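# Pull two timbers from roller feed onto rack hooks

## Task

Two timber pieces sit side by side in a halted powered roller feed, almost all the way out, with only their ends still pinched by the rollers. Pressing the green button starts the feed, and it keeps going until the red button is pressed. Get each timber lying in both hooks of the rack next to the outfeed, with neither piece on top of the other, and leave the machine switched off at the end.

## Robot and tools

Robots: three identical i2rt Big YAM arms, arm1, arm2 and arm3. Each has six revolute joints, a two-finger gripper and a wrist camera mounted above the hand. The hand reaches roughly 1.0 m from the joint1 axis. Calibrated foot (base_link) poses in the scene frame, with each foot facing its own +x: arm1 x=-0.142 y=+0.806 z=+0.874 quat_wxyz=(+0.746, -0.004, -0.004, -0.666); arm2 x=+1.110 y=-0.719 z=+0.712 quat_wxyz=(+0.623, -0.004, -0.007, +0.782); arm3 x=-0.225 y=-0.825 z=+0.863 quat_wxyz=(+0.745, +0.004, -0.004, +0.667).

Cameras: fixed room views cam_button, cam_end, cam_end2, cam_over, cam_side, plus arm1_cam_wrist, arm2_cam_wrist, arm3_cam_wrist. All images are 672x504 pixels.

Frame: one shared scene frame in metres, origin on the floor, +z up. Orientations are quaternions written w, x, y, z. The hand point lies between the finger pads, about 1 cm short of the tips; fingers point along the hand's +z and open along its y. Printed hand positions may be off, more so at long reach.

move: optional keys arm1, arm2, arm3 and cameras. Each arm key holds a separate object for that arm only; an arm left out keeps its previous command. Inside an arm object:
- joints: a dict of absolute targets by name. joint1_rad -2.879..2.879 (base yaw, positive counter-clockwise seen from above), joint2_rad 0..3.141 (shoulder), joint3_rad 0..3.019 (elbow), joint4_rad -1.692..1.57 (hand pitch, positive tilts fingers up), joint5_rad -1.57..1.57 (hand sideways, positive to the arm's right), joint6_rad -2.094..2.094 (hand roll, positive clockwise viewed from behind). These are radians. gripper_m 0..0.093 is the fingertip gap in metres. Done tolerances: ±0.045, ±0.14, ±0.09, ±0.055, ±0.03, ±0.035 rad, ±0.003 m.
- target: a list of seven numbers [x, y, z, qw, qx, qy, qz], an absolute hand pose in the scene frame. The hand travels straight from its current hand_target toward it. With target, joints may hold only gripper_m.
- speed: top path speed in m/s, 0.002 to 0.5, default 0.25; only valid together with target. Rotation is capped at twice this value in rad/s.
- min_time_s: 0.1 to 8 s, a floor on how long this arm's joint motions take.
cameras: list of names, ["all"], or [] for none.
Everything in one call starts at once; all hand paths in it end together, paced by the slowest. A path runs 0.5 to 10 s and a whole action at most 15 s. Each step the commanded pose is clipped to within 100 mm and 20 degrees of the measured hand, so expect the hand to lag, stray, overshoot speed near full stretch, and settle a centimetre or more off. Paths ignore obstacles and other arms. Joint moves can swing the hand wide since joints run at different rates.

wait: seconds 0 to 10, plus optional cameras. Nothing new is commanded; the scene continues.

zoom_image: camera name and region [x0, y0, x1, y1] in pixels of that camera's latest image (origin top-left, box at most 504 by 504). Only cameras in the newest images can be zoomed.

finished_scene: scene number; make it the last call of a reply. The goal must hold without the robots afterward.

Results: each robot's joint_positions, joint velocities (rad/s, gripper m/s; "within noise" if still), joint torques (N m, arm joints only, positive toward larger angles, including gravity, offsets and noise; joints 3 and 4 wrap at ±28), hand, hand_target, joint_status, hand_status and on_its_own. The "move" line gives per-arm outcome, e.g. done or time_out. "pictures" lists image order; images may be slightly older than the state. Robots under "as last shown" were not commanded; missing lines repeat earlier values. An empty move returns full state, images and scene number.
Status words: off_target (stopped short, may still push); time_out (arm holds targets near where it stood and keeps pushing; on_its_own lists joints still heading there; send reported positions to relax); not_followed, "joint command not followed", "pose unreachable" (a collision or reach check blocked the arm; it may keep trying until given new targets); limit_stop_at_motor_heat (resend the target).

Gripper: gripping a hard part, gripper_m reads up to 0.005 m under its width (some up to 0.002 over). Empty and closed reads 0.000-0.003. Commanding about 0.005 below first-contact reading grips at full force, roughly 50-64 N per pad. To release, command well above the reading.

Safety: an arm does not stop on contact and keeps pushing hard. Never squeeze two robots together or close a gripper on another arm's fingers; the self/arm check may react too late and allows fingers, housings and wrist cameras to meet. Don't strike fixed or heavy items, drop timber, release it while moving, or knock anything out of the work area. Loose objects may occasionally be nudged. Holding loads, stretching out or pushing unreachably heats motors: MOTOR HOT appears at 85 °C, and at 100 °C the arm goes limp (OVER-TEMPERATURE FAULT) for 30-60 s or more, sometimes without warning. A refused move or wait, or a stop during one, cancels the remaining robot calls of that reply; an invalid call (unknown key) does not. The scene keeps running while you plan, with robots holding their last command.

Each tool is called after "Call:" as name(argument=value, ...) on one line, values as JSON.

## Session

Call:
move(arm1={"target": [-0.05, 0.20, 0.95, 0, 1, 0, 0], "speed": 0.4}, arm2={"target": [0.984, -0.376, 0.865, 0, 0.7071, -0.7071, 0], "joints": {"gripper_m": 0.0}}, arm3={"target": [-0.06, -0.20, 0.95, 0, 1, 0, 0]}, cameras=["arm1_cam_wrist","arm2_cam_wrist","arm3_cam_wrist","cam_over","cam_end","cam_end2"])

Scene clock: 3.73 s.
Joint torques (N m): arm1=[1.03 -18.08 13.19 -0.38 -0.09 0.09] | arm2=[-3.19 -9.41 8.62 0.49 -0.06 0.25] | arm3=[-1.14 -16.21 11.62 0.38 -0.06 -0.05]
Heat: arm1: hottest joint2_rad 23 °C; arm2: hottest joint3_rad 24 °C; arm3: hottest joint3_rad 24 °C.
move: arm1 off_target; arm2 off_target; arm3 off_target
Joint velocities: within noise
arm1.joint_positions: joint1_rad=+0.030 joint2_rad=+2.033 joint3_rad=+1.678 joint4_rad=-1.253 joint5_rad=+0.003 joint6_rad=+1.715 gripper_m=+0.09396
arm1.joint_status: not commanded
arm1.hand: x=-0.0572 y=+0.2128 z=+0.9396 quat_wxyz=(+0.012, -1.000, +0.000, +0.003) (m; scene frame)
arm1.hand_target: x=-0.0501 y=+0.2006 z=+0.9500 quat_wxyz=(+0.000, -1.000, +0.000, +0.000) (m; scene frame)
arm1.hand_status: off_target (0.018 m and 1.4 deg from the pose sent, 0.616 m and 66.6 deg at the start)
arm2.joint_positions: joint1_rad=+0.127 joint2_rad=+1.342 joint3_rad=+1.019 joint4_rad=-1.280 joint5_rad=-0.013 joint6_rad=+0.330 gripper_m=+0.00051
arm2.joint_status: all done
arm2.hand: x=+0.9839 y=-0.3858 z=+0.8581 quat_wxyz=(+0.006, +0.714, -0.700, +0.015) (m; scene frame)
arm2.hand_target: x=+0.9841 y=-0.3762 z=+0.8651 quat_wxyz=(+0.000, +0.707, -0.707, +0.000) (m; scene frame)
arm2.hand_status: off_target (0.012 m and 2.2 deg from the pose sent, 0.435 m and 78.2 deg at the start)
arm3.joint_positions: joint1_rad=-0.153 joint2_rad=+2.107 joint3_rad=+1.838 joint4_rad=-1.335 joint5_rad=+0.000 joint6_rad=-1.817 gripper_m=+0.09396
arm3.joint_status: not commanded
arm3.hand: x=-0.0592 y=-0.2144 z=+0.9425 quat_wxyz=(+0.010, +1.000, -0.009, -0.004) (m; scene frame)
arm3.hand_target: x=-0.0601 y=-0.2006 z=+0.9500 quat_wxyz=(+0.000, +1.000, +0.000, +0.000) (m; scene frame)
arm3.hand_status: off_target (0.016 m and 1.6 deg from the pose sent, 0.641 m and 78.0 deg at the start)
pictures: arm1_cam_wrist, arm2_cam_wrist, arm3_cam_wrist, cam_end, cam_end2, cam_over

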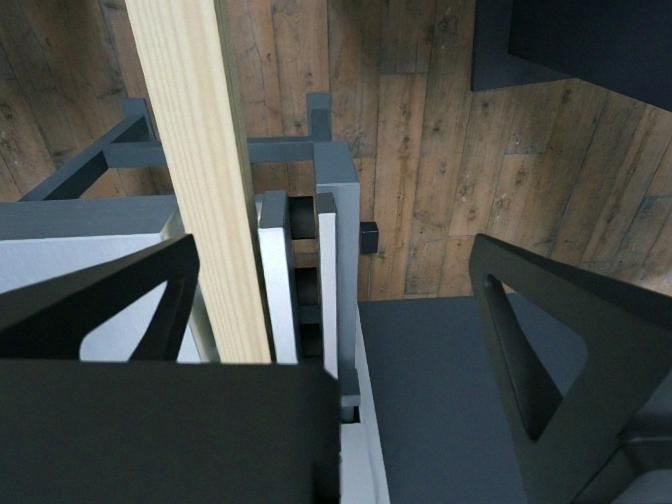

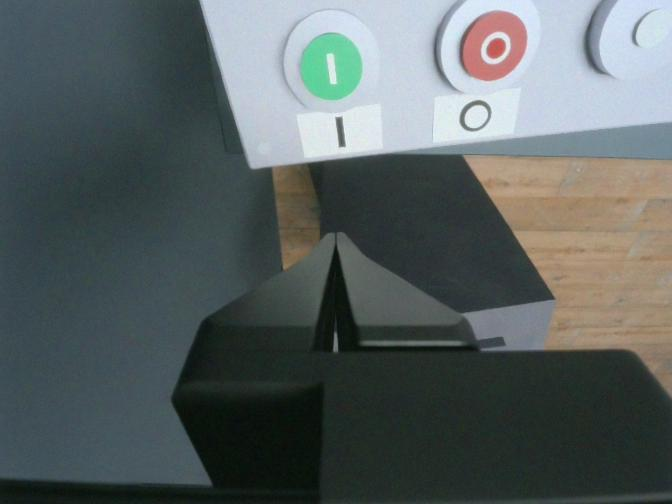

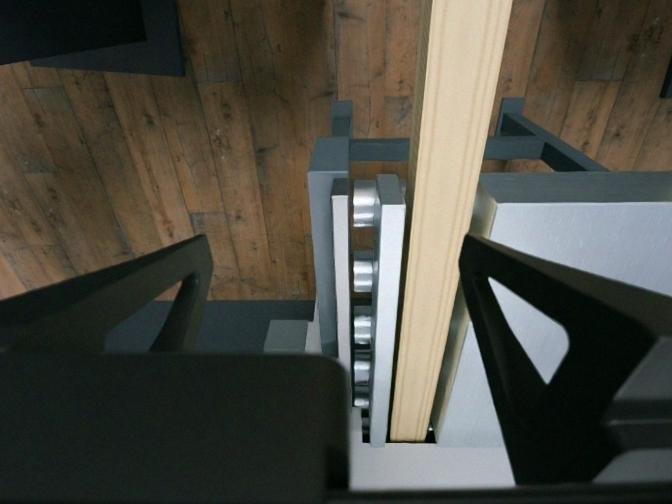

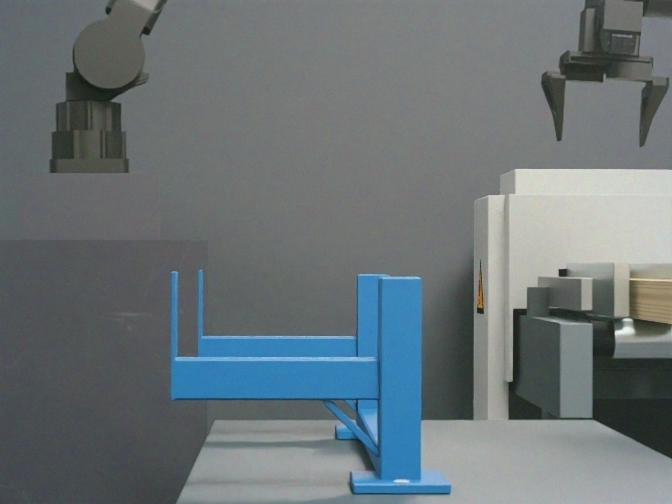

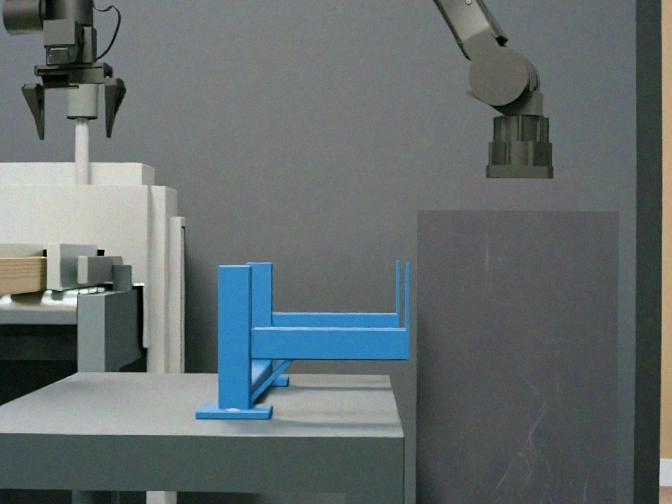

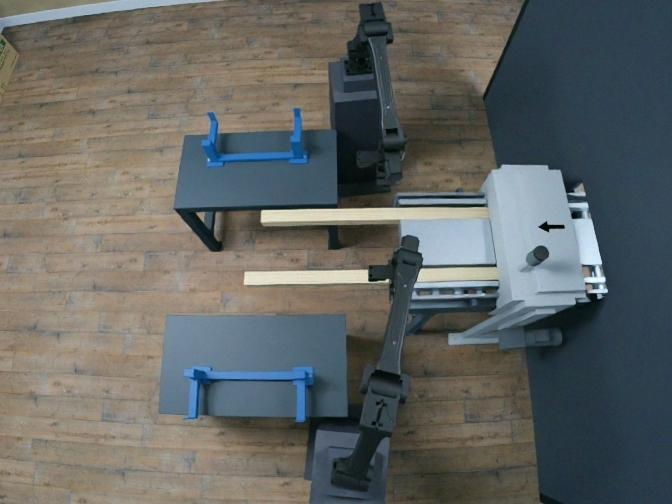

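Call:
move(arm1={"target": [-0.047, 0.112, 0.815, 0, 1, 0, 0], "speed": 0.25}, arm2={"target": [0.984, -0.328, 0.86, 0, 0.7071, -0.7071, 0]}, arm3={"target": [-0.078, -0.118, 0.805, 0, 1, 0, 0]}, cameras=["arm1_cam_wrist","arm2_cam_wrist","arm3_cam_wrist"])

Scene clock: 34.70 s.
Joint torques (N m): arm1=[-0.26 -21.25 12.78 -0.38 -0.06 -0.06] | arm2=[-3.25 -9.93 11.45 0.4 -0.03 0.03] | arm3=[-1.49 -18.67 11.29 0.16 -0.1 0.13]
Heat: arm1: hottest joint2_rad 27 °C; arm2: hottest joint3_rad 27 °C; arm3: hottest joint3_rad 29 °C.
move: arm1 off_target; arm2 off_target; arm3 off_target
Joint velocities: within noise
arm1.joint_positions: joint1_rad=+0.030 joint2_rad=+2.406 joint3_rad=+1.977 joint4_rad=-1.171 joint5_rad=+0.003 joint6_rad=+1.713 gripper_m=+0.09396
arm1.joint_status: not commanded
arm1.hand: x=-0.0445 y=+0.1242 z=+0.8095 quat_wxyz=(+0.008, -1.000, +0.000, +0.003) (m; scene frame)
arm1.hand_target: x=-0.0472 y=+0.1124 z=+0.8152 quat_wxyz=(+0.000, -1.000, +0.000, +0.000) (m; scene frame)
arm1.hand_status: off_target (0.014 m and 1.0 deg from the pose sent, 0.161 m and 1.4 deg at the start)
arm2.joint_positions: joint1_rad=+0.089 joint2_rad=+1.448 joint3_rad=+1.085 joint4_rad=-1.267 joint5_rad=-0.013 joint6_rad=+0.313 gripper_m=+0.00051
arm2.joint_status: not commanded
arm2.hand: x=+0.9880 y=-0.3536 z=+0.8439 quat_wxyz=(+0.012, +0.707, -0.707, +0.026) (m; scene frame)
arm2.hand_target: x=+0.9845 y=-0.3294 z=+0.8605 quat_wxyz=(+0.000, +0.707, -0.707, +0.000) (m; scene frame)
arm2.hand_status: off_target (0.031 m and 3.3 deg from the pose sent, 0.058 m and 2.2 deg at the start)
arm3.joint_positions: joint1_rad=-0.096 joint2_rad=+2.464 joint3_rad=+2.101 joint4_rad=-1.235 joint5_rad=+0.000 joint6_rad=-1.784 gripper_m=+0.09396
arm3.joint_status: not commanded
arm3.hand: x=-0.0787 y=-0.1297 z=+0.8029 quat_wxyz=(+0.007, +1.000, +0.003, -0.003) (m; scene frame)
arm3.hand_target: x=-0.0781 y=-0.1184 z=+0.8052 quat_wxyz=(-0.001, +1.000, +0.000, +0.000) (m; scene frame)
arm3.hand_status: off_target (0.012 m and 1.0 deg from the pose sent, 0.169 m and 1.6 deg at the start)
pictures: arm1_cam_wrist, arm2_cam_wrist, arm3_cam_wrist

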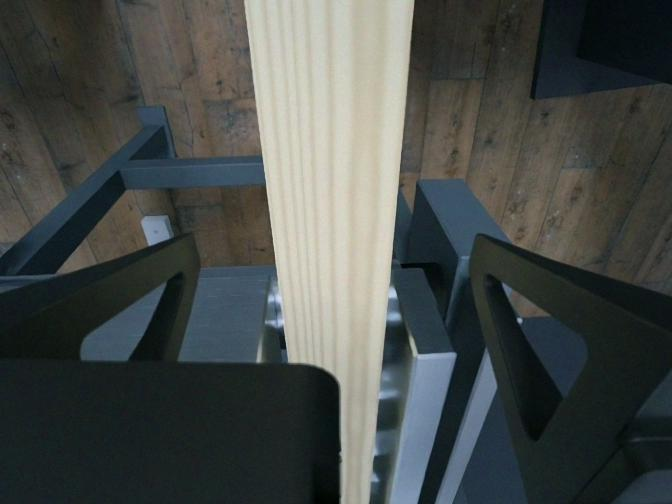

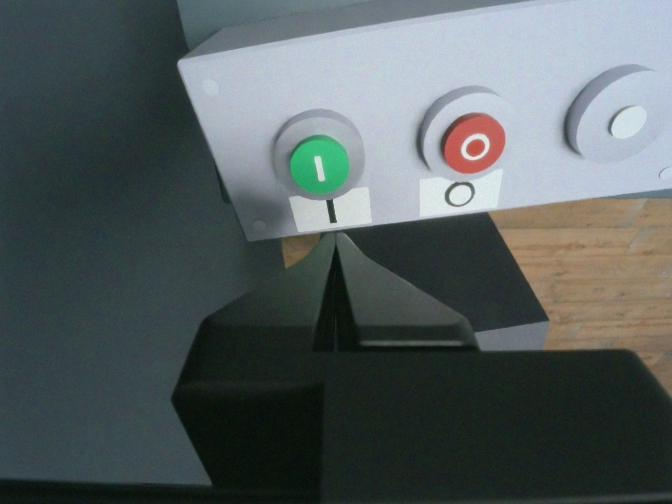

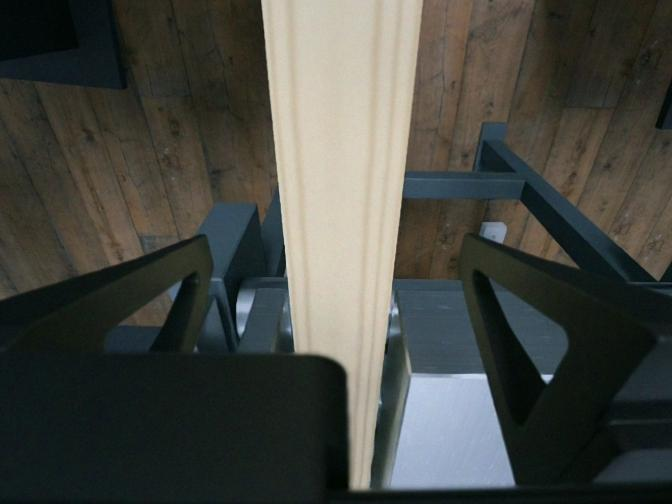

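Call:
move(arm1={"target": [-0.052, 0.110, 0.755, 0, 1, 0, 0], "speed": 0.15}, arm2={"target": [0.978, -0.322, 0.865, 0, 0.7071, -0.7071, 0]}, arm3={"target": [-0.078, -0.116, 0.743, 0, 1, 0, 0]})

Call:
move(arm1={"joints": {"gripper_m": 0.03}}, arm3={"joints": {"gripper_m": 0.03}}, cameras=["arm1_cam_wrist","arm2_cam_wrist","arm3_cam_wrist","cam_over"])

Scene clock: 54.07 s.
Joint torques (N m): arm1=[-0.5 -22.42 11.74 0.5 -0.06 -0.07] | arm2=[-2.55 -10.29 11.55 -0.06 -0.05 0.12] | arm3=[-1.49 -19.6 10.7 0.81 -0.1 0.12]
Heat: arm1: hottest joint2_rad 28 °C; arm2: hottest joint3_rad 31 °C; arm3: hottest joint3_rad 30 °C.
move: arm1 off_target; arm2 off_target; arm3 off_target
Joint velocities: within noise
arm1.joint_positions: joint1_rad=+0.024 joint2_rad=+2.494 joint3_rad=+1.977 joint4_rad=-1.101 joint5_rad=+0.003 joint6_rad=+1.707 gripper_m=+0.09396
arm1.joint_status: not commanded
arm1.hand: x=-0.0488 y=+0.1261 z=+0.7499 quat_wxyz=(+0.017, -1.000, -0.001, +0.004) (m; scene frame)
arm1.hand_target: x=-0.0522 y=+0.1105 z=+0.7554 quat_wxyz=(+0.000, -1.000, +0.000, +0.000) (m; scene frame)
arm1.hand_status: off_target (0.017 m and 2.0 deg from the pose sent, 0.057 m and 1.0 deg at the start)
arm2.joint_positions: joint1_rad=+0.089 joint2_rad=+1.464 joint3_rad=+1.115 joint4_rad=-1.267 joint5_rad=-0.013 joint6_rad=+0.313 gripper_m=+0.00051
arm2.joint_status: not commanded
arm2.hand: x=+0.9844 y=-0.3428 z=+0.8484 quat_wxyz=(+0.009, +0.707, -0.707, +0.020) (m; scene frame)
arm2.hand_target: x=+0.9783 y=-0.3231 z=+0.8652 quat_wxyz=(+0.000, +0.707, -0.707, +0.000) (m; scene frame)
arm2.hand_status: off_target (0.027 m and 2.5 deg from the pose sent, 0.039 m and 3.3 deg at the start)
arm3.joint_positions: joint1_rad=-0.096 joint2_rad=+2.556 joint3_rad=+2.101 joint4_rad=-1.165 joint5_rad=+0.000 joint6_rad=-1.783 gripper_m=+0.09396
arm3.joint_status: not commanded
arm3.hand: x=-0.0795 y=-0.1329 z=+0.7386 quat_wxyz=(+0.018, +1.000, +0.003, -0.005) (m; scene frame)
arm3.hand_target: x=-0.0782 y=-0.1167 z=+0.7435 quat_wxyz=(+0.000, +1.000, +0.000, +0.000) (m; scene frame)
arm3.hand_status: off_target (0.017 m and 2.2 deg from the pose sent, 0.061 m and 1.0 deg at the start)
pictures: none

Scene clock: 54.73 s.
Joint torques (N m): arm1=[-0.5 -22.01 11.81 0.29 -0.13 0] | arm2=[-2.55 -10.29 11.55 -0.06 -0.06 0.12] | arm3=[-1.49 -19.6 10.47 0.49 -0.08 0.13]
Heat: arm1: hottest joint2_rad 28 °C; arm2: hottest joint3_rad 31 °C; arm3: hottest joint3_rad 30 °C.
move: arm1 off_target; arm3 off_target
Joint velocities: within noise
arm1.joint_positions: joint1_rad=+0.024 joint2_rad=+2.494 joint3_rad=+1.977 joint4_rad=-1.096 joint5_rad=+0.004 joint6_rad=+1.699 gripper_m=+0.04958
arm1.joint_status: gripper_m off_target (ended at +0.04961, target +0.03000)
arm1.hand: x=-0.0489 y=+0.1247 z=+0.7500 quat_wxyz=(+0.015, -1.000, -0.005, +0.004) (m; scene frame)
arm1.hand_target: x=-0.0522 y=+0.1105 z=+0.7554 quat_wxyz=(+0.000, -1.000, +0.000, +0.000) (m; scene frame)
arm1.hand_status: not commanded
arm2: as last shown
arm3.joint_positions: joint1_rad=-0.096 joint2_rad=+2.557 joint3_rad=+2.104 joint4_rad=-1.155 joint5_rad=-0.001 joint6_rad=-1.783 gripper_m=+0.05089
arm3.joint_status: gripper_m off_target (ended at +0.05092, target +0.03000)
arm3.hand: x=-0.0792 y=-0.1293 z=+0.7390 quat_wxyz=(+0.012, +1.000, +0.003, -0.004) (m; scene frame)
arm3.hand_target: x=-0.0782 y=-0.1168 z=+0.7434 quat_wxyz=(+0.000, +1.000, +0.000, +0.000) (m; scene frame)
arm3.hand_status: not commanded
pictures: arm1_cam_wrist, arm2_cam_wrist, arm3_cam_wrist, cam_over

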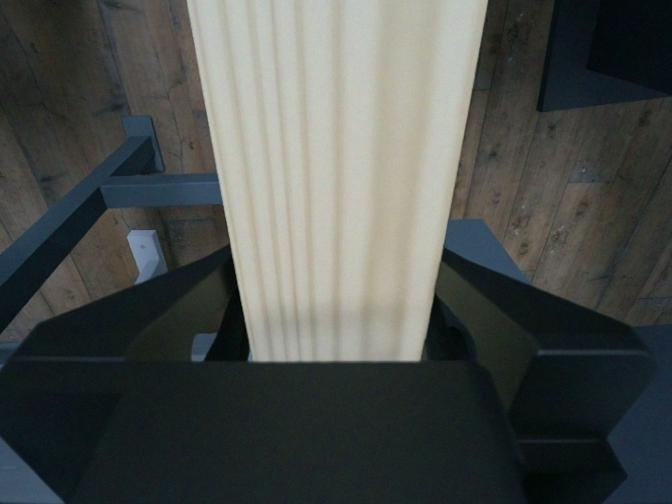

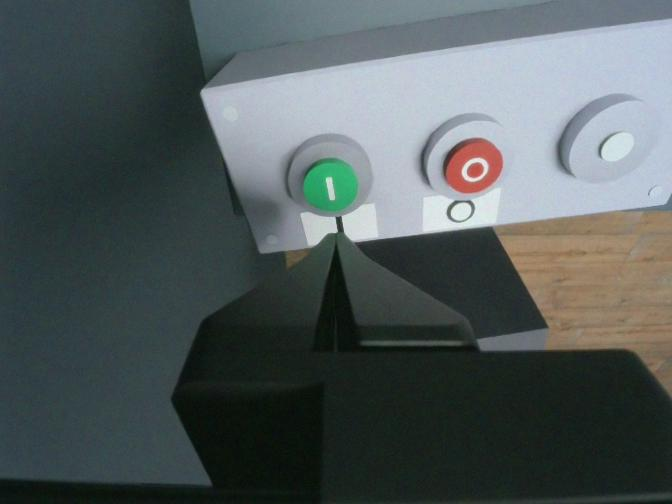

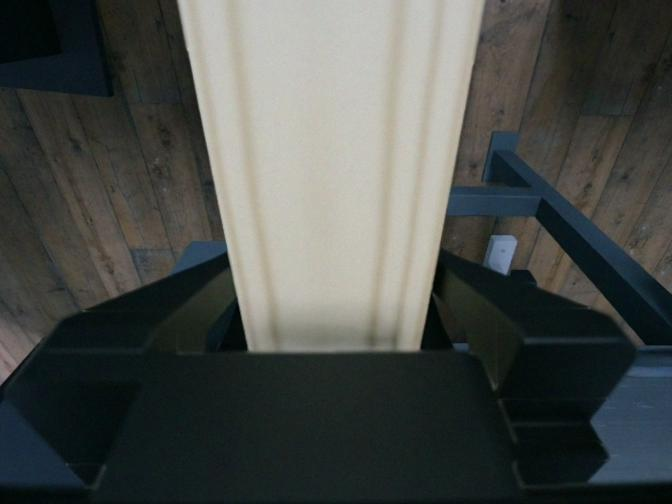

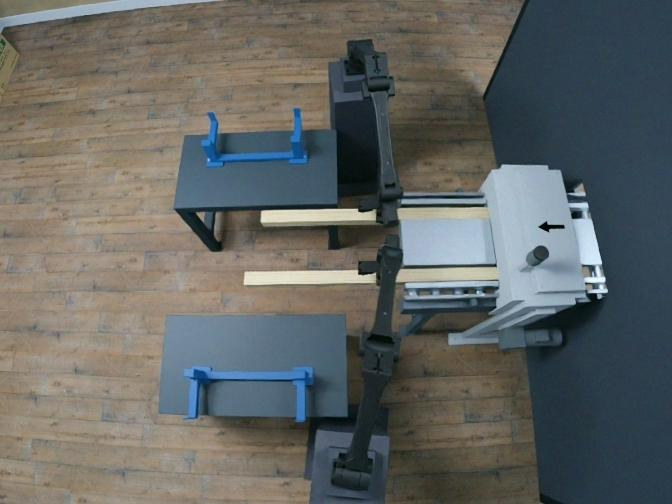

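Call:
move(arm2={"target": [0.980, -0.328, 0.785, 0, 0.7071, -0.7071, 0], "speed": 0.12}, cameras=["cam_button","cam_over"])

Scene clock: 65.03 s.
Joint torques (N m): arm1=[3.96 -22.48 11.69 0.29 -0.29 0.45] | arm2=[-2.37 -7.71 4.74 1.59 -0.03 0.14] | arm3=[-5.25 -20.25 10.41 0.53 0.18 -0.31]
Heat: arm1: hottest joint2_rad 28 °C; arm2: hottest joint3_rad 31 °C; arm3: hottest joint3_rad 33 °C.
move: arm2 off_target
Joint velocities: within noise
arm1.joint_positions: joint1_rad=-0.022 joint2_rad=+2.502 joint3_rad=+1.977 joint4_rad=-1.096 joint5_rad=+0.009 joint6_rad=+1.650 gripper_m=+0.04955
arm1.joint_status: not commanded
arm1.hand: x=-0.0817 y=+0.1230 z=+0.7449 quat_wxyz=(+0.018, -1.000, -0.006, +0.006) (m; scene frame)
arm1.hand_target: x=-0.0521 y=+0.1105 z=+0.7554 quat_wxyz=(+0.000, -1.000, +0.000, +0.000) (m; scene frame)
arm1.hand_status: not commanded
arm2.joint_positions: joint1_rad=+0.089 joint2_rad=+1.494 joint3_rad=+1.058 joint4_rad=-1.094 joint5_rad=-0.014 joint6_rad=+0.313 gripper_m=+0.00051
arm2.joint_status: not commanded
arm2.hand: x=+0.9786 y=-0.3235 z=+0.8168 quat_wxyz=(-0.010, +0.707, -0.707, -0.019) (m; scene frame)
arm2.hand_target: x=+0.9806 y=-0.3297 z=+0.7867 quat_wxyz=(+0.000, +0.707, -0.707, +0.000) (m; scene frame)
arm2.hand_status: off_target (0.032 m and 2.4 deg from the pose sent, 0.065 m and 2.5 deg at the start)
arm3.joint_positions: joint1_rad=-0.052 joint2_rad=+2.566 joint3_rad=+2.104 joint4_rad=-1.156 joint5_rad=-0.008 joint6_rad=-1.740 gripper_m=+0.05089
arm3.joint_status: not commanded
arm3.hand: x=-0.1114 y=-0.1259 z=+0.7330 quat_wxyz=(+0.017, +1.000, +0.003, -0.008) (m; scene frame)
arm3.hand_target: x=-0.0781 y=-0.1168 z=+0.7433 quat_wxyz=(+0.000, +1.000, +0.000, +0.000) (m; scene frame)
arm3.hand_status: not commanded
pictures: cam_button, cam_over

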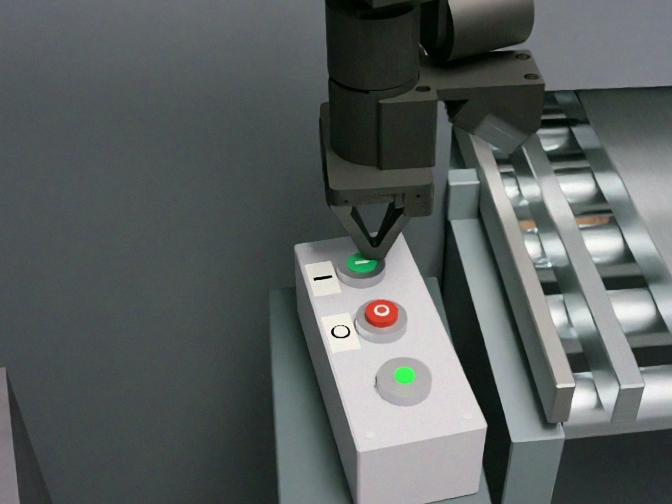

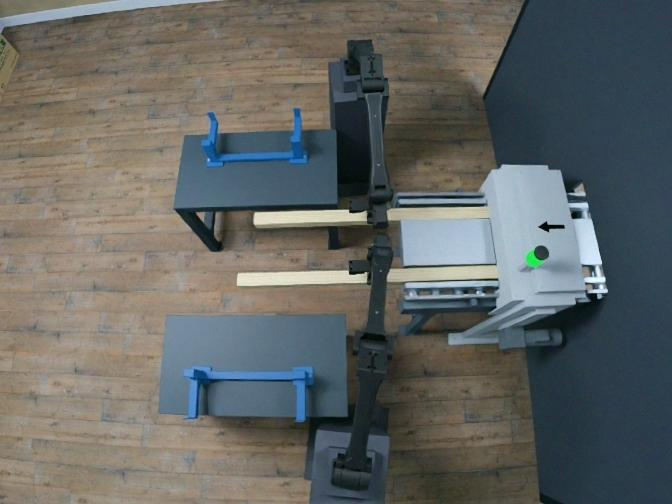

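Call:
move(arm1={"target": [-0.22, 0.12, 0.83, 0, 1, 0, 0], "speed": 0.15}, arm2={"target": [0.980, -0.325, 0.89, 0, 0.7071, -0.7071, 0]}, arm3={"target": [-0.25, -0.125, 0.82, 0, 1, 0, 0]})

Call:
move(arm1={"target": [-0.31, 0.13, 0.92, 0, 1, 0, 0], "speed": 0.2}, arm2={"target": [1.037, -0.318, 0.88, 0, 0.7071, -0.7071, 0]}, arm3={"target": [-0.34, -0.13, 0.91, 0, 1, 0, 0]}, cameras=["cam_over","cam_side"])

Scene clock: 84.87 s.
Joint torques (N m): arm1=[0.21 -30.1 11.19 -1.91 0.1 -0.32] | arm2=[-2.78 -11.81 11.55 -0.32 -0.02 0.09] | arm3=[-2.96 -28.16 9.43 -0.69 -0.36 0.51]
Heat: arm1: hottest joint2_rad 31 °C; arm2: hottest joint3_rad 30 °C; arm3: hottest joint3_rad 36 °C.
move: arm1 off_target; arm2 off_target; arm3 off_target
Joint velocities: within noise
arm1.joint_positions: joint1_rad=-0.222 joint2_rad=+2.471 joint3_rad=+1.927 joint4_rad=-1.129 joint5_rad=+0.003 joint6_rad=+1.496 gripper_m=+0.04909
arm1.joint_status: not commanded
arm1.hand: x=-0.2147 y=+0.1468 z=+0.7494 quat_wxyz=(+0.045, -0.999, +0.017, -0.004) (m; scene frame)
arm1.hand_target: x=-0.2198 y=+0.1225 z=+0.8269 quat_wxyz=(+0.000, -1.000, +0.000, +0.001) (m; scene frame)
arm1.hand_status: off_target (0.085 m and 5.6 deg from the pose sent, 0.162 m and 2.3 deg at the start; pose on its path clipped on 5 of 60 steps)
arm2.joint_positions: joint1_rad=+0.089 joint2_rad=+1.457 joint3_rad=+1.155 joint4_rad=-1.325 joint5_rad=-0.014 joint6_rad=+0.313 gripper_m=+0.00051
arm2.joint_status: not commanded
arm2.hand: x=+0.9840 y=-0.3427 z=+0.8658 quat_wxyz=(+0.012, +0.707, -0.707, +0.025) (m; scene frame)
arm2.hand_target: x=+0.9804 y=-0.3262 z=+0.8900 quat_wxyz=(+0.000, +0.707, -0.707, +0.000) (m; scene frame)
arm2.hand_status: off_target (0.030 m and 3.2 deg from the pose sent, 0.073 m and 2.4 deg at the start)
arm3.joint_positions: joint1_rad=+0.160 joint2_rad=+2.506 joint3_rad=+1.975 joint4_rad=-1.166 joint5_rad=+0.002 joint6_rad=-1.582 gripper_m=+0.05085
arm3.joint_status: not commanded
arm3.hand: x=-0.2564 y=-0.1588 z=+0.7320 quat_wxyz=(+0.057, +0.998, +0.030, +0.003) (m; scene frame)
arm3.hand_target: x=-0.2497 y=-0.1285 z=+0.8170 quat_wxyz=(+0.000, +1.000, +0.000, -0.001) (m; scene frame)
arm3.hand_status: off_target (0.095 m and 7.4 deg from the pose sent, 0.163 m and 2.1 deg at the start; pose on its path clipped on 14 of 60 steps)
pictures: none

Scene clock: 86.93 s.
Joint torques (N m): arm1=[0.97 -30.1 13.38 -1.21 0 -0.06] | arm2=[-3.08 -12.34 8.9 0.49 -0.03 0.03] | arm3=[-1.55 -26.46 10.73 -0.46 -0.32 0.07]
Heat: arm1: hottest joint2_rad 31 °C; arm2: hottest joint3_rad 30 °C; arm3: hottest joint3_rad 36 °C.
move: arm1 off_target; arm2 off_target; arm3 off_target
Joint velocities: within noise
arm1.joint_positions: joint1_rad=-0.356 joint2_rad=+2.389 joint3_rad=+1.906 joint4_rad=-1.240 joint5_rad=+0.005 joint6_rad=+1.333 gripper_m=+0.04907
arm1.joint_status: not commanded
arm1.hand: x=-0.2983 y=+0.1794 z=+0.7983 quat_wxyz=(+0.068, -0.998, +0.002, -0.016) (m; scene frame)
arm1.hand_target: x=-0.3059 y=+0.1473 z=+0.8885 quat_wxyz=(+0.000, -1.000, +0.000, +0.000) (m; scene frame)
arm1.hand_status: off_target (0.132 m and 8.1 deg from the pose sent, 0.196 m and 5.5 deg at the start; pose on its path clipped on 58 of 62 steps)
arm2.joint_positions: joint1_rad=-0.046 joint2_rad=+1.457 joint3_rad=+1.155 joint4_rad=-1.321 joint5_rad=-0.013 joint6_rad=+0.180 gripper_m=+0.00051
arm2.joint_status: not commanded
arm2.hand: x=+1.0357 y=-0.3284 z=+0.8667 quat_wxyz=(+0.013, +0.706, -0.708, +0.020) (m; scene frame)
arm2.hand_target: x=+1.0371 y=-0.3184 z=+0.8802 quat_wxyz=(+0.000, +0.707, -0.707, +0.000) (m; scene frame)
arm2.hand_status: off_target (0.017 m and 2.8 deg from the pose sent, 0.060 m and 3.2 deg at the start)
arm3.joint_positions: joint1_rad=+0.271 joint2_rad=+2.410 joint3_rad=+1.908 joint4_rad=-1.220 joint5_rad=+0.001 joint6_rad=-1.413 gripper_m=+0.05082
arm3.joint_status: not commanded
arm3.hand: x=-0.3270 y=-0.1855 z=+0.7747 quat_wxyz=(+0.068, +0.998, +0.001, +0.013) (m; scene frame)
arm3.hand_target: x=-0.3350 y=-0.1530 z=+0.8645 quat_wxyz=(+0.000, +1.000, +0.000, +0.000) (m; scene frame)
arm3.hand_status: off_target (0.147 m and 8.0 deg from the pose sent, 0.199 m and 7.4 deg at the start; pose on its path clipped on 59 of 62 steps)
pictures: cam_over, cam_side

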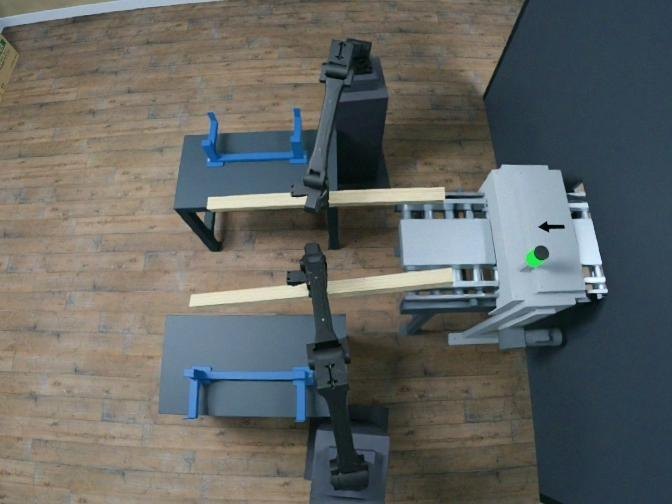

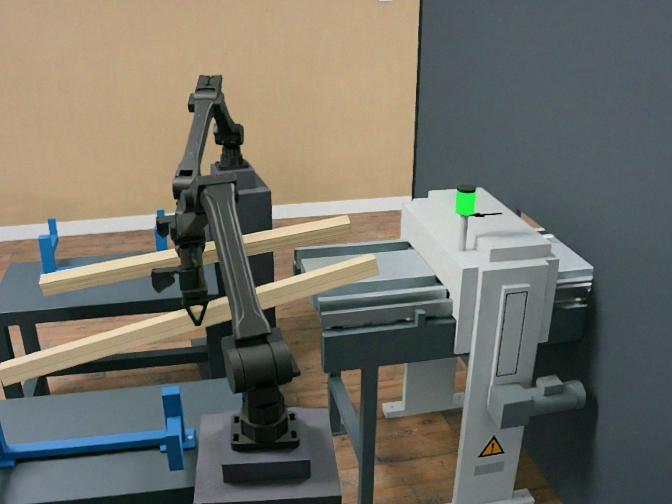

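Call:
move(arm1={"target": [-0.38, 0.23, 1.02, 0, 1, 0, 0], "speed": 0.15}, arm2={"target": [1.039, -0.322, 0.785, 0, 0.7071, -0.7071, 0]}, arm3={"target": [-0.40, -0.24, 1.02, 0, 1, 0, 0]})

Call:
move(arm1={"target": [-0.50, 0.38, 1.08, 0, 1, 0, 0], "speed": 0.2}, arm2={"target": [1.039, -0.322, 0.90, 0, 0.7071, -0.7071, 0]}, arm3={"target": [-0.50, -0.40, 1.08, 0, 1, 0, 0]}, cameras=["cam_over","cam_side"])

Scene clock: 104.17 s.
Joint torques (N m): arm1=[-0.09 -26.75 17.46 -1.29 0.04 -0.04] | arm2=[-3.02 -7.12 4.78 1.78 -0.04 0.03] | arm3=[-1.38 -22.89 14.64 -0.62 -0.38 0.08]
Heat: arm1: hottest joint2_rad 38 °C; arm2: hottest joint3_rad 29 °C; arm3: hottest joint3_rad 37 °C.
move: arm1 off_target; arm2 off_target; arm3 off_target
Joint velocities: within noise
arm1.joint_positions: joint1_rad=-0.495 joint2_rad=+2.095 joint3_rad=+1.714 joint4_rad=-1.368 joint5_rad=+0.007 joint6_rad=+1.190 gripper_m=+0.04907
arm1.joint_status: not commanded
arm1.hand: x=-0.3596 y=+0.2685 z=+0.9181 quat_wxyz=(+0.078, -0.996, +0.000, -0.031) (m; scene frame)
arm1.hand_target: x=-0.3749 y=+0.2417 z=+1.0089 quat_wxyz=(+0.000, -1.000, +0.000, +0.001) (m; scene frame)
arm1.hand_status: off_target (0.111 m and 9.6 deg from the pose sent, 0.242 m and 8.1 deg at the start; pose on its path clipped on 68 of 70 steps)
arm2.joint_positions: joint1_rad=-0.046 joint2_rad=+1.473 joint3_rad=+1.032 joint4_rad=-1.096 joint5_rad=-0.014 joint6_rad=+0.180 gripper_m=+0.00051
arm2.joint_status: not commanded
arm2.hand: x=+1.0348 y=-0.3199 z=+0.8166 quat_wxyz=(-0.011, +0.707, -0.707, -0.015) (m; scene frame)
arm2.hand_target: x=+1.0392 y=-0.3241 z=+0.7866 quat_wxyz=(+0.000, +0.707, -0.707, +0.000) (m; scene frame)
arm2.hand_status: off_target (0.032 m and 2.1 deg from the pose sent, 0.082 m and 2.8 deg at the start)
arm3.joint_positions: joint1_rad=+0.391 joint2_rad=+2.045 joint3_rad=+1.637 joint4_rad=-1.346 joint5_rad=+0.001 joint6_rad=-1.288 gripper_m=+0.05082
arm3.joint_status: not commanded
arm3.hand: x=-0.3794 y=-0.2867 z=+0.9103 quat_wxyz=(+0.081, +0.996, -0.001, +0.026) (m; scene frame)
arm3.hand_target: x=-0.3938 y=-0.2566 z=+1.0000 quat_wxyz=(+0.000, +1.000, +0.000, -0.001) (m; scene frame)
arm3.hand_status: off_target (0.121 m and 9.8 deg from the pose sent, 0.262 m and 8.0 deg at the start; pose on its path clipped on 68 of 70 steps)
pictures: none

Scene clock: 106.17 s.
Joint torques (N m): arm1=[0.73 -23.65 14.48 -1.05 -0.05 -0.05] | arm2=[-3.31 -10.93 11.62 -0.31 -0.01 0.03] | arm3=[-2.14 -18.9 11.71 -0.16 -0.31 0.09]
Heat: arm1: hottest joint2_rad 37 °C; arm2: hottest joint3_rad 29 °C; arm3: hottest joint3_rad 37 °C.
move: arm1 off_target; arm2 off_target; arm3 off_target
Joint velocities: within noise
arm1.joint_positions: joint1_rad=-0.809 joint2_rad=+1.895 joint3_rad=+1.662 joint4_rad=-1.466 joint5_rad=+0.010 joint6_rad=+0.884 gripper_m=+0.04907
arm1.joint_status: not commanded
arm1.hand: x=-0.4941 y=+0.3899 z=+1.0123 quat_wxyz=(+0.047, -0.998, +0.004, -0.038) (m; scene frame)
arm1.hand_target: x=-0.4978 y=+0.3829 z=+1.0780 quat_wxyz=(+0.000, -1.000, +0.000, +0.000) (m; scene frame)
arm1.hand_status: off_target (0.069 m and 6.9 deg from the pose sent, 0.242 m and 9.6 deg at the start; pose on its path clipped on 15 of 60 steps)
arm2.joint_positions: joint1_rad=-0.047 joint2_rad=+1.420 joint3_rad=+1.146 joint4_rad=-1.351 joint5_rad=-0.014 joint6_rad=+0.177 gripper_m=+0.00051
arm2.joint_status: not commanded
arm2.hand: x=+1.0377 y=-0.3399 z=+0.8774 quat_wxyz=(+0.014, +0.707, -0.707, +0.021) (m; scene frame)
arm2.hand_target: x=+1.0391 y=-0.3231 z=+0.9000 quat_wxyz=(+0.000, +0.707, -0.707, +0.000) (m; scene frame)
arm2.hand_status: off_target (0.029 m and 2.9 deg from the pose sent, 0.083 m and 2.1 deg at the start)
arm3.joint_positions: joint1_rad=+0.684 joint2_rad=+1.753 joint3_rad=+1.516 joint4_rad=-1.456 joint5_rad=-0.003 joint6_rad=-1.006 gripper_m=+0.05082
arm3.joint_status: not commanded
arm3.hand: x=-0.4951 y=-0.4083 z=+1.0226 quat_wxyz=(+0.046, +0.998, +0.004, +0.032) (m; scene frame)
arm3.hand_target: x=-0.4985 y=-0.4023 z=+1.0784 quat_wxyz=(+0.000, +1.000, +0.000, +0.000) (m; scene frame)
arm3.hand_status: off_target (0.058 m and 6.4 deg from the pose sent, 0.237 m and 9.8 deg at the start; pose on its path clipped on 11 of 60 steps)
pictures: cam_over, cam_side

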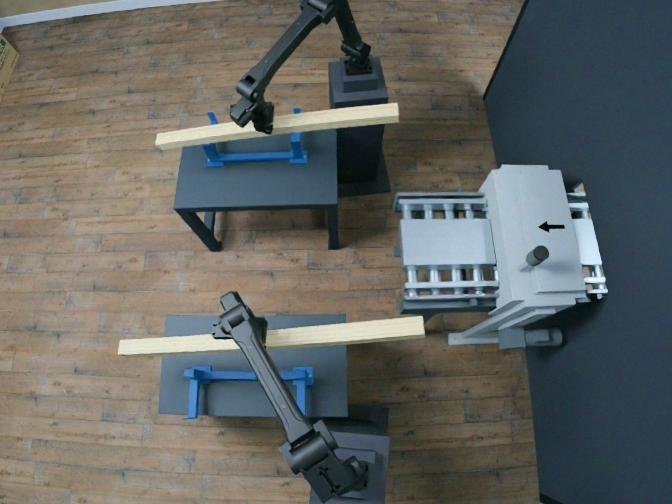

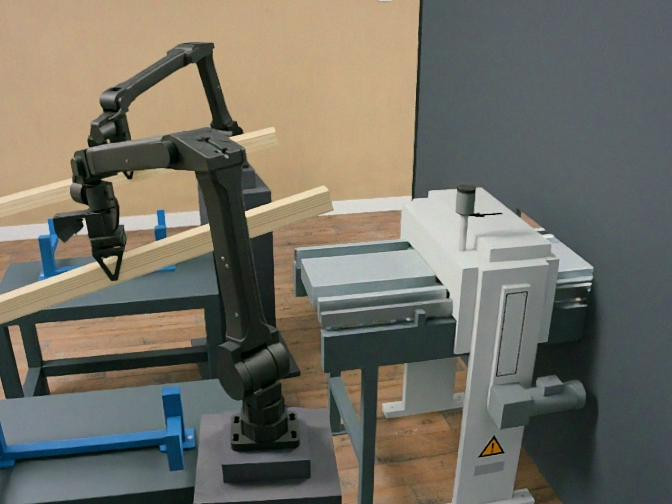

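Call:
move(arm1={"target": [-0.655, 0.557, 1.03, 0, 0.9993, -0.037, 0], "speed": 0.2}, arm3={"target": [-0.612, -0.563, 1.03, 0, 0.9993, -0.037, 0]}, cameras=["cam_over","cam_end","cam_end2"])

Scene clock: 123.77 s.
Joint torques (N m): arm1=[1.26 -22.24 15.58 -0.16 -0.15 -0.03] | arm2=[-3.31 -10.93 11.62 -0.31 -0.01 0.03] | arm3=[-2.26 -17.73 10.71 0.58 -0.19 0.09]
Heat: arm1: hottest joint2_rad 35 °C; arm2: hottest joint3_rad 31 °C; arm3: hottest joint3_rad 38 °C.
move: arm1 off_target; arm3 off_target
Joint velocities: within noise
arm1.joint_positions: joint1_rad=-1.232 joint2_rad=+1.920 joint3_rad=+1.591 joint4_rad=-1.380 joint5_rad=+0.013 joint6_rad=+0.538 gripper_m=+0.04907
arm1.joint_status: not commanded
arm1.hand: x=-0.6310 y=+0.5729 z=+0.9700 quat_wxyz=(+0.033, -0.997, +0.042, -0.059) (m; scene frame)
arm1.hand_target: x=-0.6509 y=+0.5590 z=+1.0301 quat_wxyz=(+0.000, -0.999, +0.037, +0.000) (m; scene frame)
arm1.hand_status: off_target (0.067 m and 7.7 deg from the pose sent, 0.233 m and 7.8 deg at the start)
arm2: as last shown
arm3.joint_positions: joint1_rad=+1.084 joint2_rad=+1.674 joint3_rad=+1.298 joint4_rad=-1.327 joint5_rad=-0.010 joint6_rad=-0.533 gripper_m=+0.05082
arm3.joint_status: not commanded
arm3.hand: x=-0.5983 y=-0.5737 z=+0.9797 quat_wxyz=(+0.033, +0.997, -0.033, +0.053) (m; scene frame)
arm3.hand_target: x=-0.6099 y=-0.5644 z=+1.0291 quat_wxyz=(+0.000, +0.999, -0.037, +0.000) (m; scene frame)
arm3.hand_status: off_target (0.053 m and 7.2 deg from the pose sent, 0.194 m and 8.0 deg at the start)
pictures: cam_end, cam_end2, cam_over

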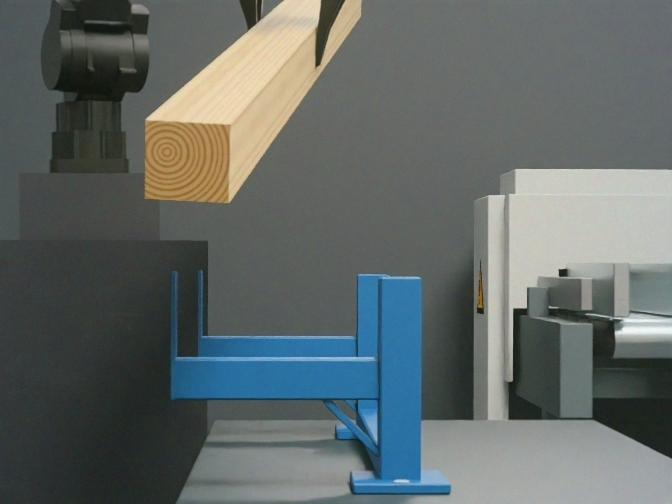

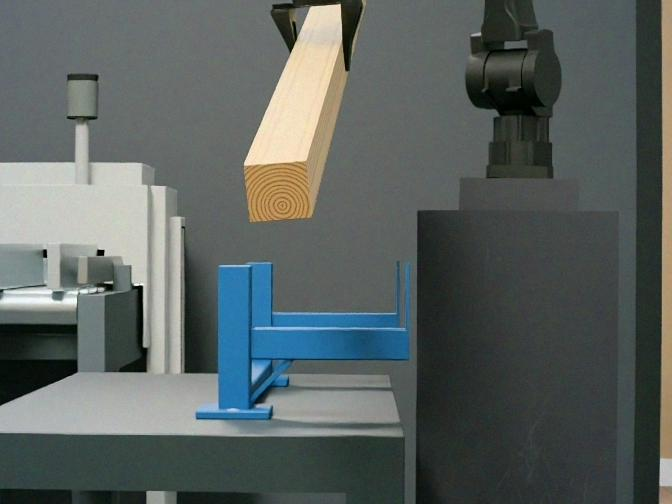

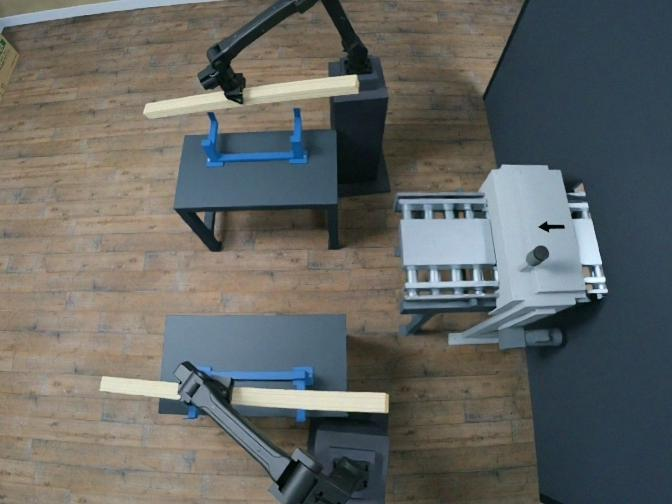

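Call:
move(arm1={"target": [-0.655, 0.556, 0.89, 0, 1, 0, 0], "speed": 0.15}, arm3={"target": [-0.612, -0.571, 0.88, 0, 1, 0, 0]}, cameras=["cam_end","cam_end2","cam_over"])

Scene clock: 146.80 s.
Joint torques (N m): arm1=[1.26 -22.83 11.04 0.01 -0.05 -0.06] | arm2=[-3.31 -10.99 11.62 -0.32 -0.01 0.03] | arm3=[-1.38 -15.68 8.9 0.43 -0.23 -0.06]
Heat: arm1: hottest joint2_rad 36 °C; arm2: hottest joint3_rad 33 °C; arm3: hottest joint3_rad 37 °C.
move: arm1 off_target; arm3 off_target
Joint velocities: within noise
arm1.joint_positions: joint1_rad=-1.232 joint2_rad=+2.056 joint3_rad=+1.441 joint4_rad=-1.062 joint5_rad=+0.012 joint6_rad=+0.464 gripper_m=+0.04907
arm1.joint_status: not commanded
arm1.hand: x=-0.6324 y=+0.5705 z=+0.8430 quat_wxyz=(+0.023, -0.999, +0.005, -0.045) (m; scene frame)
arm1.hand_target: x=-0.6532 y=+0.5568 z=+0.8899 quat_wxyz=(+0.000, -1.000, +0.000, +0.000) (m; scene frame)
arm1.hand_status: off_target (0.054 m and 5.8 deg from the pose sent, 0.085 m and 9.1 deg at the start)
arm2: as last shown
arm3.joint_positions: joint1_rad=+1.091 joint2_rad=+1.805 joint3_rad=+1.077 joint4_rad=-0.942 joint5_rad=-0.008 joint6_rad=-0.574 gripper_m=+0.05082
arm3.joint_status: not commanded
arm3.hand: x=-0.5878 y=-0.5828 z=+0.8476 quat_wxyz=(+0.024, +0.999, -0.008, +0.040) (m; scene frame)
arm3.hand_target: x=-0.6108 y=-0.5718 z=+0.8801 quat_wxyz=(+0.000, +1.000, +0.000, +0.000) (m; scene frame)
arm3.hand_status: off_target (0.042 m and 5.4 deg from the pose sent, 0.101 m and 8.1 deg at the start)
pictures: cam_end, cam_end2, cam_over

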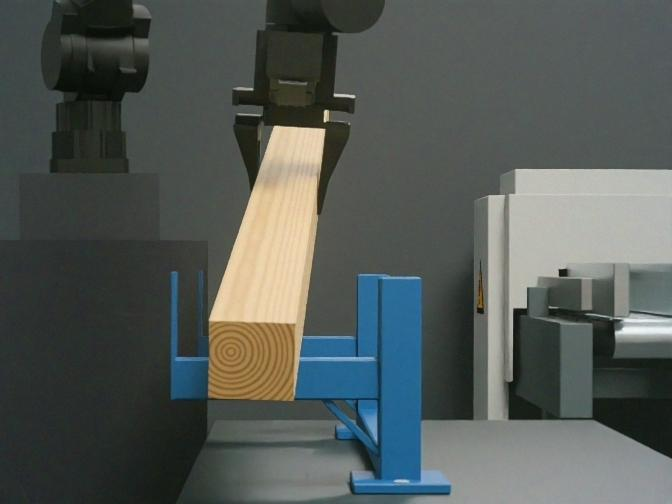

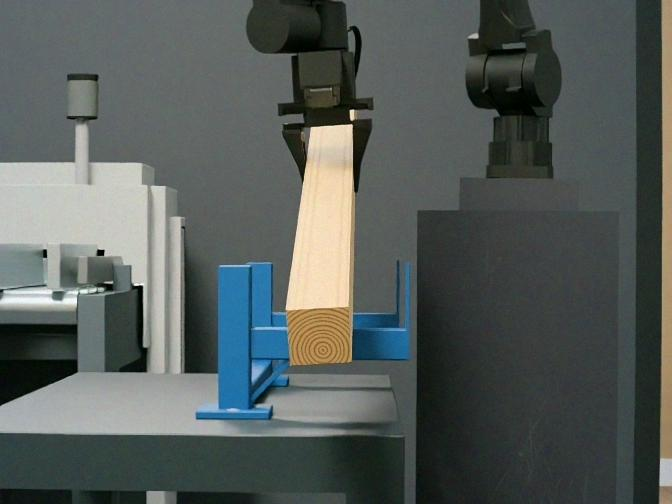

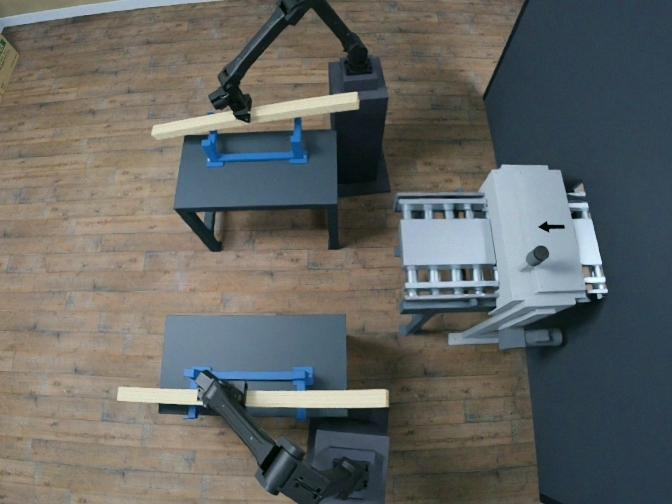

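Call:
move(arm1={"target": [-0.652, 0.556, 0.75, 0, 1, 0, 0], "speed": 0.12}, arm3={"target": [-0.612, -0.571, 0.75, 0, 1, 0, 0]})

Call:
move(arm1={"target": [-0.652, 0.556, 0.69, 0, 1, 0, 0], "speed": 0.1}, arm3={"target": [-0.612, -0.571, 0.69, 0, 1, 0, 0]}, cameras=["cam_end","cam_end2","cam_over","cam_side"])

Scene clock: 156.37 s.
Joint torques (N m): arm1=[1.03 -19.25 8.18 0.49 -0.14 -0.03] | arm2=[-3.31 -10.93 11.62 -0.31 -0.01 0.03] | arm3=[-1.38 -14.92 5.94 0.43 -0.03 0.05]
Heat: arm1: hottest joint2_rad 36 °C; arm2: hottest joint3_rad 34 °C; arm3: hottest joint3_rad 37 °C.
move: arm1 off_target; arm3 off_target
Joint velocities: within noise
arm1.joint_positions: joint1_rad=-1.232 joint2_rad=+2.218 joint3_rad=+1.395 joint4_rad=-0.787 joint5_rad=+0.015 joint6_rad=+0.462 gripper_m=+0.04888
arm1.joint_status: not commanded
arm1.hand: x=-0.6417 y=+0.5652 z=+0.7401 quat_wxyz=(+0.009, -1.000, +0.005, -0.015) (m; scene frame)
arm1.hand_target: x=-0.6518 y=+0.5560 z=+0.7502 quat_wxyz=(+0.000, -1.000, +0.000, +0.000) (m; scene frame)
arm1.hand_status: off_target (0.017 m and 2.1 deg from the pose sent, 0.096 m and 5.9 deg at the start)
arm2: as last shown
arm3.joint_positions: joint1_rad=+1.095 joint2_rad=+2.040 joint3_rad=+1.033 joint4_rad=-0.615 joint5_rad=-0.014 joint6_rad=-0.582 gripper_m=+0.05078
arm3.joint_status: not commanded
arm3.hand: x=-0.5963 y=-0.5788 z=+0.7324 quat_wxyz=(+0.014, +1.000, -0.003, +0.018) (m; scene frame)
arm3.hand_target: x=-0.6116 y=-0.5713 z=+0.7499 quat_wxyz=(+0.000, +1.000, +0.000, +0.000) (m; scene frame)
arm3.hand_status: off_target (0.025 m and 2.6 deg from the pose sent, 0.101 m and 5.4 deg at the start)
pictures: none

Scene clock: 157.50 s.
Joint torques (N m): arm1=[1.08 -11.46 8.17 3.78 0.02 -0.02] | arm2=[-3.31 -10.93 11.62 -0.31 -0.01 0.03] | arm3=[-1.49 -8.06 6.17 2.78 -0.14 0.08]
Heat: arm1: hottest joint2_rad 36 °C; arm2: hottest joint3_rad 34 °C; arm3: hottest joint3_rad 37 °C.
move: arm1 off_target; arm3 off_target
Joint velocities: within noise
arm1.joint_positions: joint1_rad=-1.232 joint2_rad=+2.222 joint3_rad=+1.395 joint4_rad=-0.757 joint5_rad=+0.010 joint6_rad=+0.459 gripper_m=+0.04888
arm1.joint_status: not commanded
arm1.hand: x=-0.6472 y=+0.5616 z=+0.7375 quat_wxyz=(+0.001, -1.000, +0.003, -0.004) (m; scene frame)
arm1.hand_target: x=-0.6480 y=+0.5579 z=+0.6933 quat_wxyz=(+0.000, -1.000, +0.000, -0.001) (m; scene frame)
arm1.hand_status: off_target (0.048 m and 0.6 deg from the pose sent, 0.052 m and 2.1 deg at the start)
arm2: as last shown
arm3.joint_positions: joint1_rad=+1.097 joint2_rad=+2.079 joint3_rad=+1.033 joint4_rad=-0.552 joint5_rad=-0.011 joint6_rad=-0.583 gripper_m=+0.05078
arm3.joint_status: not commanded
arm3.hand: x=-0.6010 y=-0.5759 z=+0.7155 quat_wxyz=(+0.006, +1.000, -0.001, +0.008) (m; scene frame)
arm3.hand_target: x=-0.6105 y=-0.5720 z=+0.6917 quat_wxyz=(+0.000, +1.000, +0.000, +0.000) (m; scene frame)
arm3.hand_status: off_target (0.028 m and 1.2 deg from the pose sent, 0.046 m and 2.6 deg at the start)
pictures: cam_end, cam_end2, cam_over, cam_side

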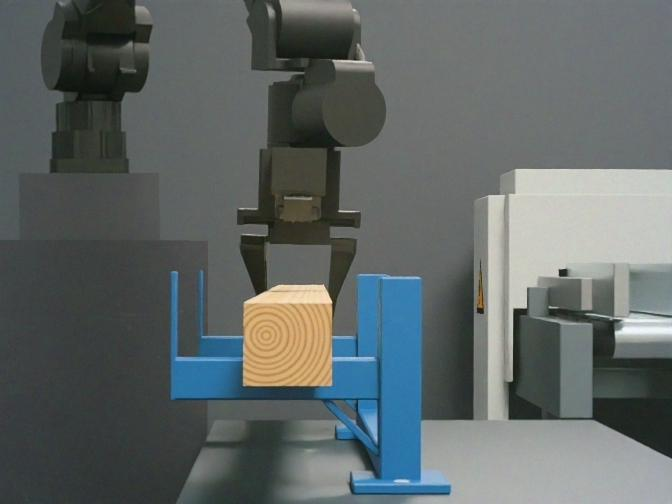

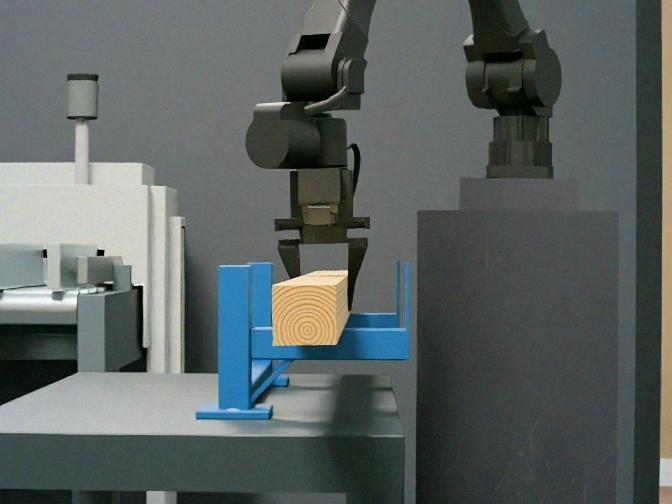

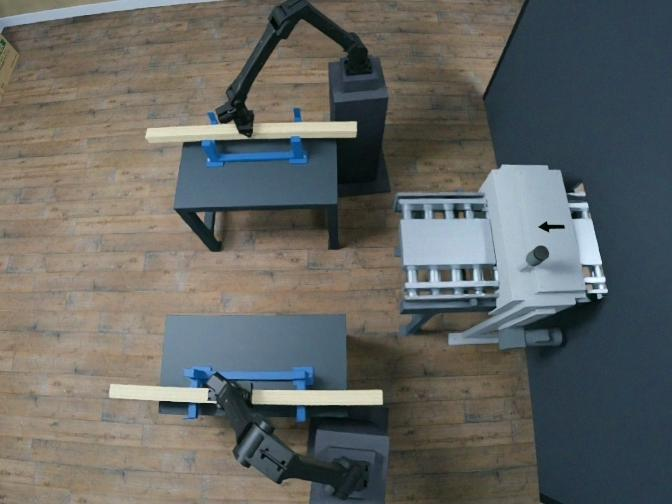

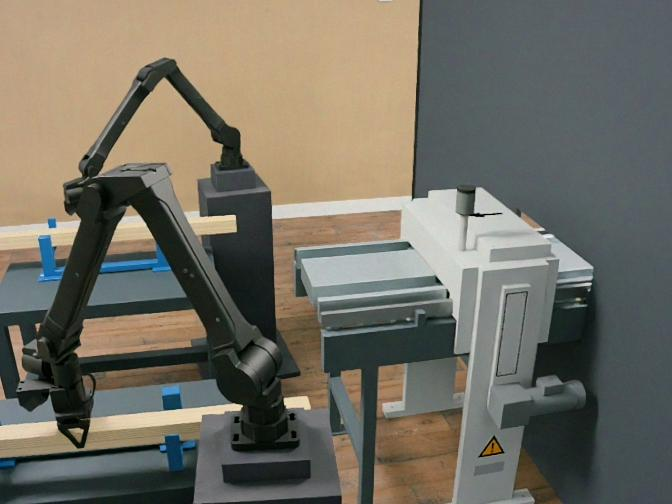

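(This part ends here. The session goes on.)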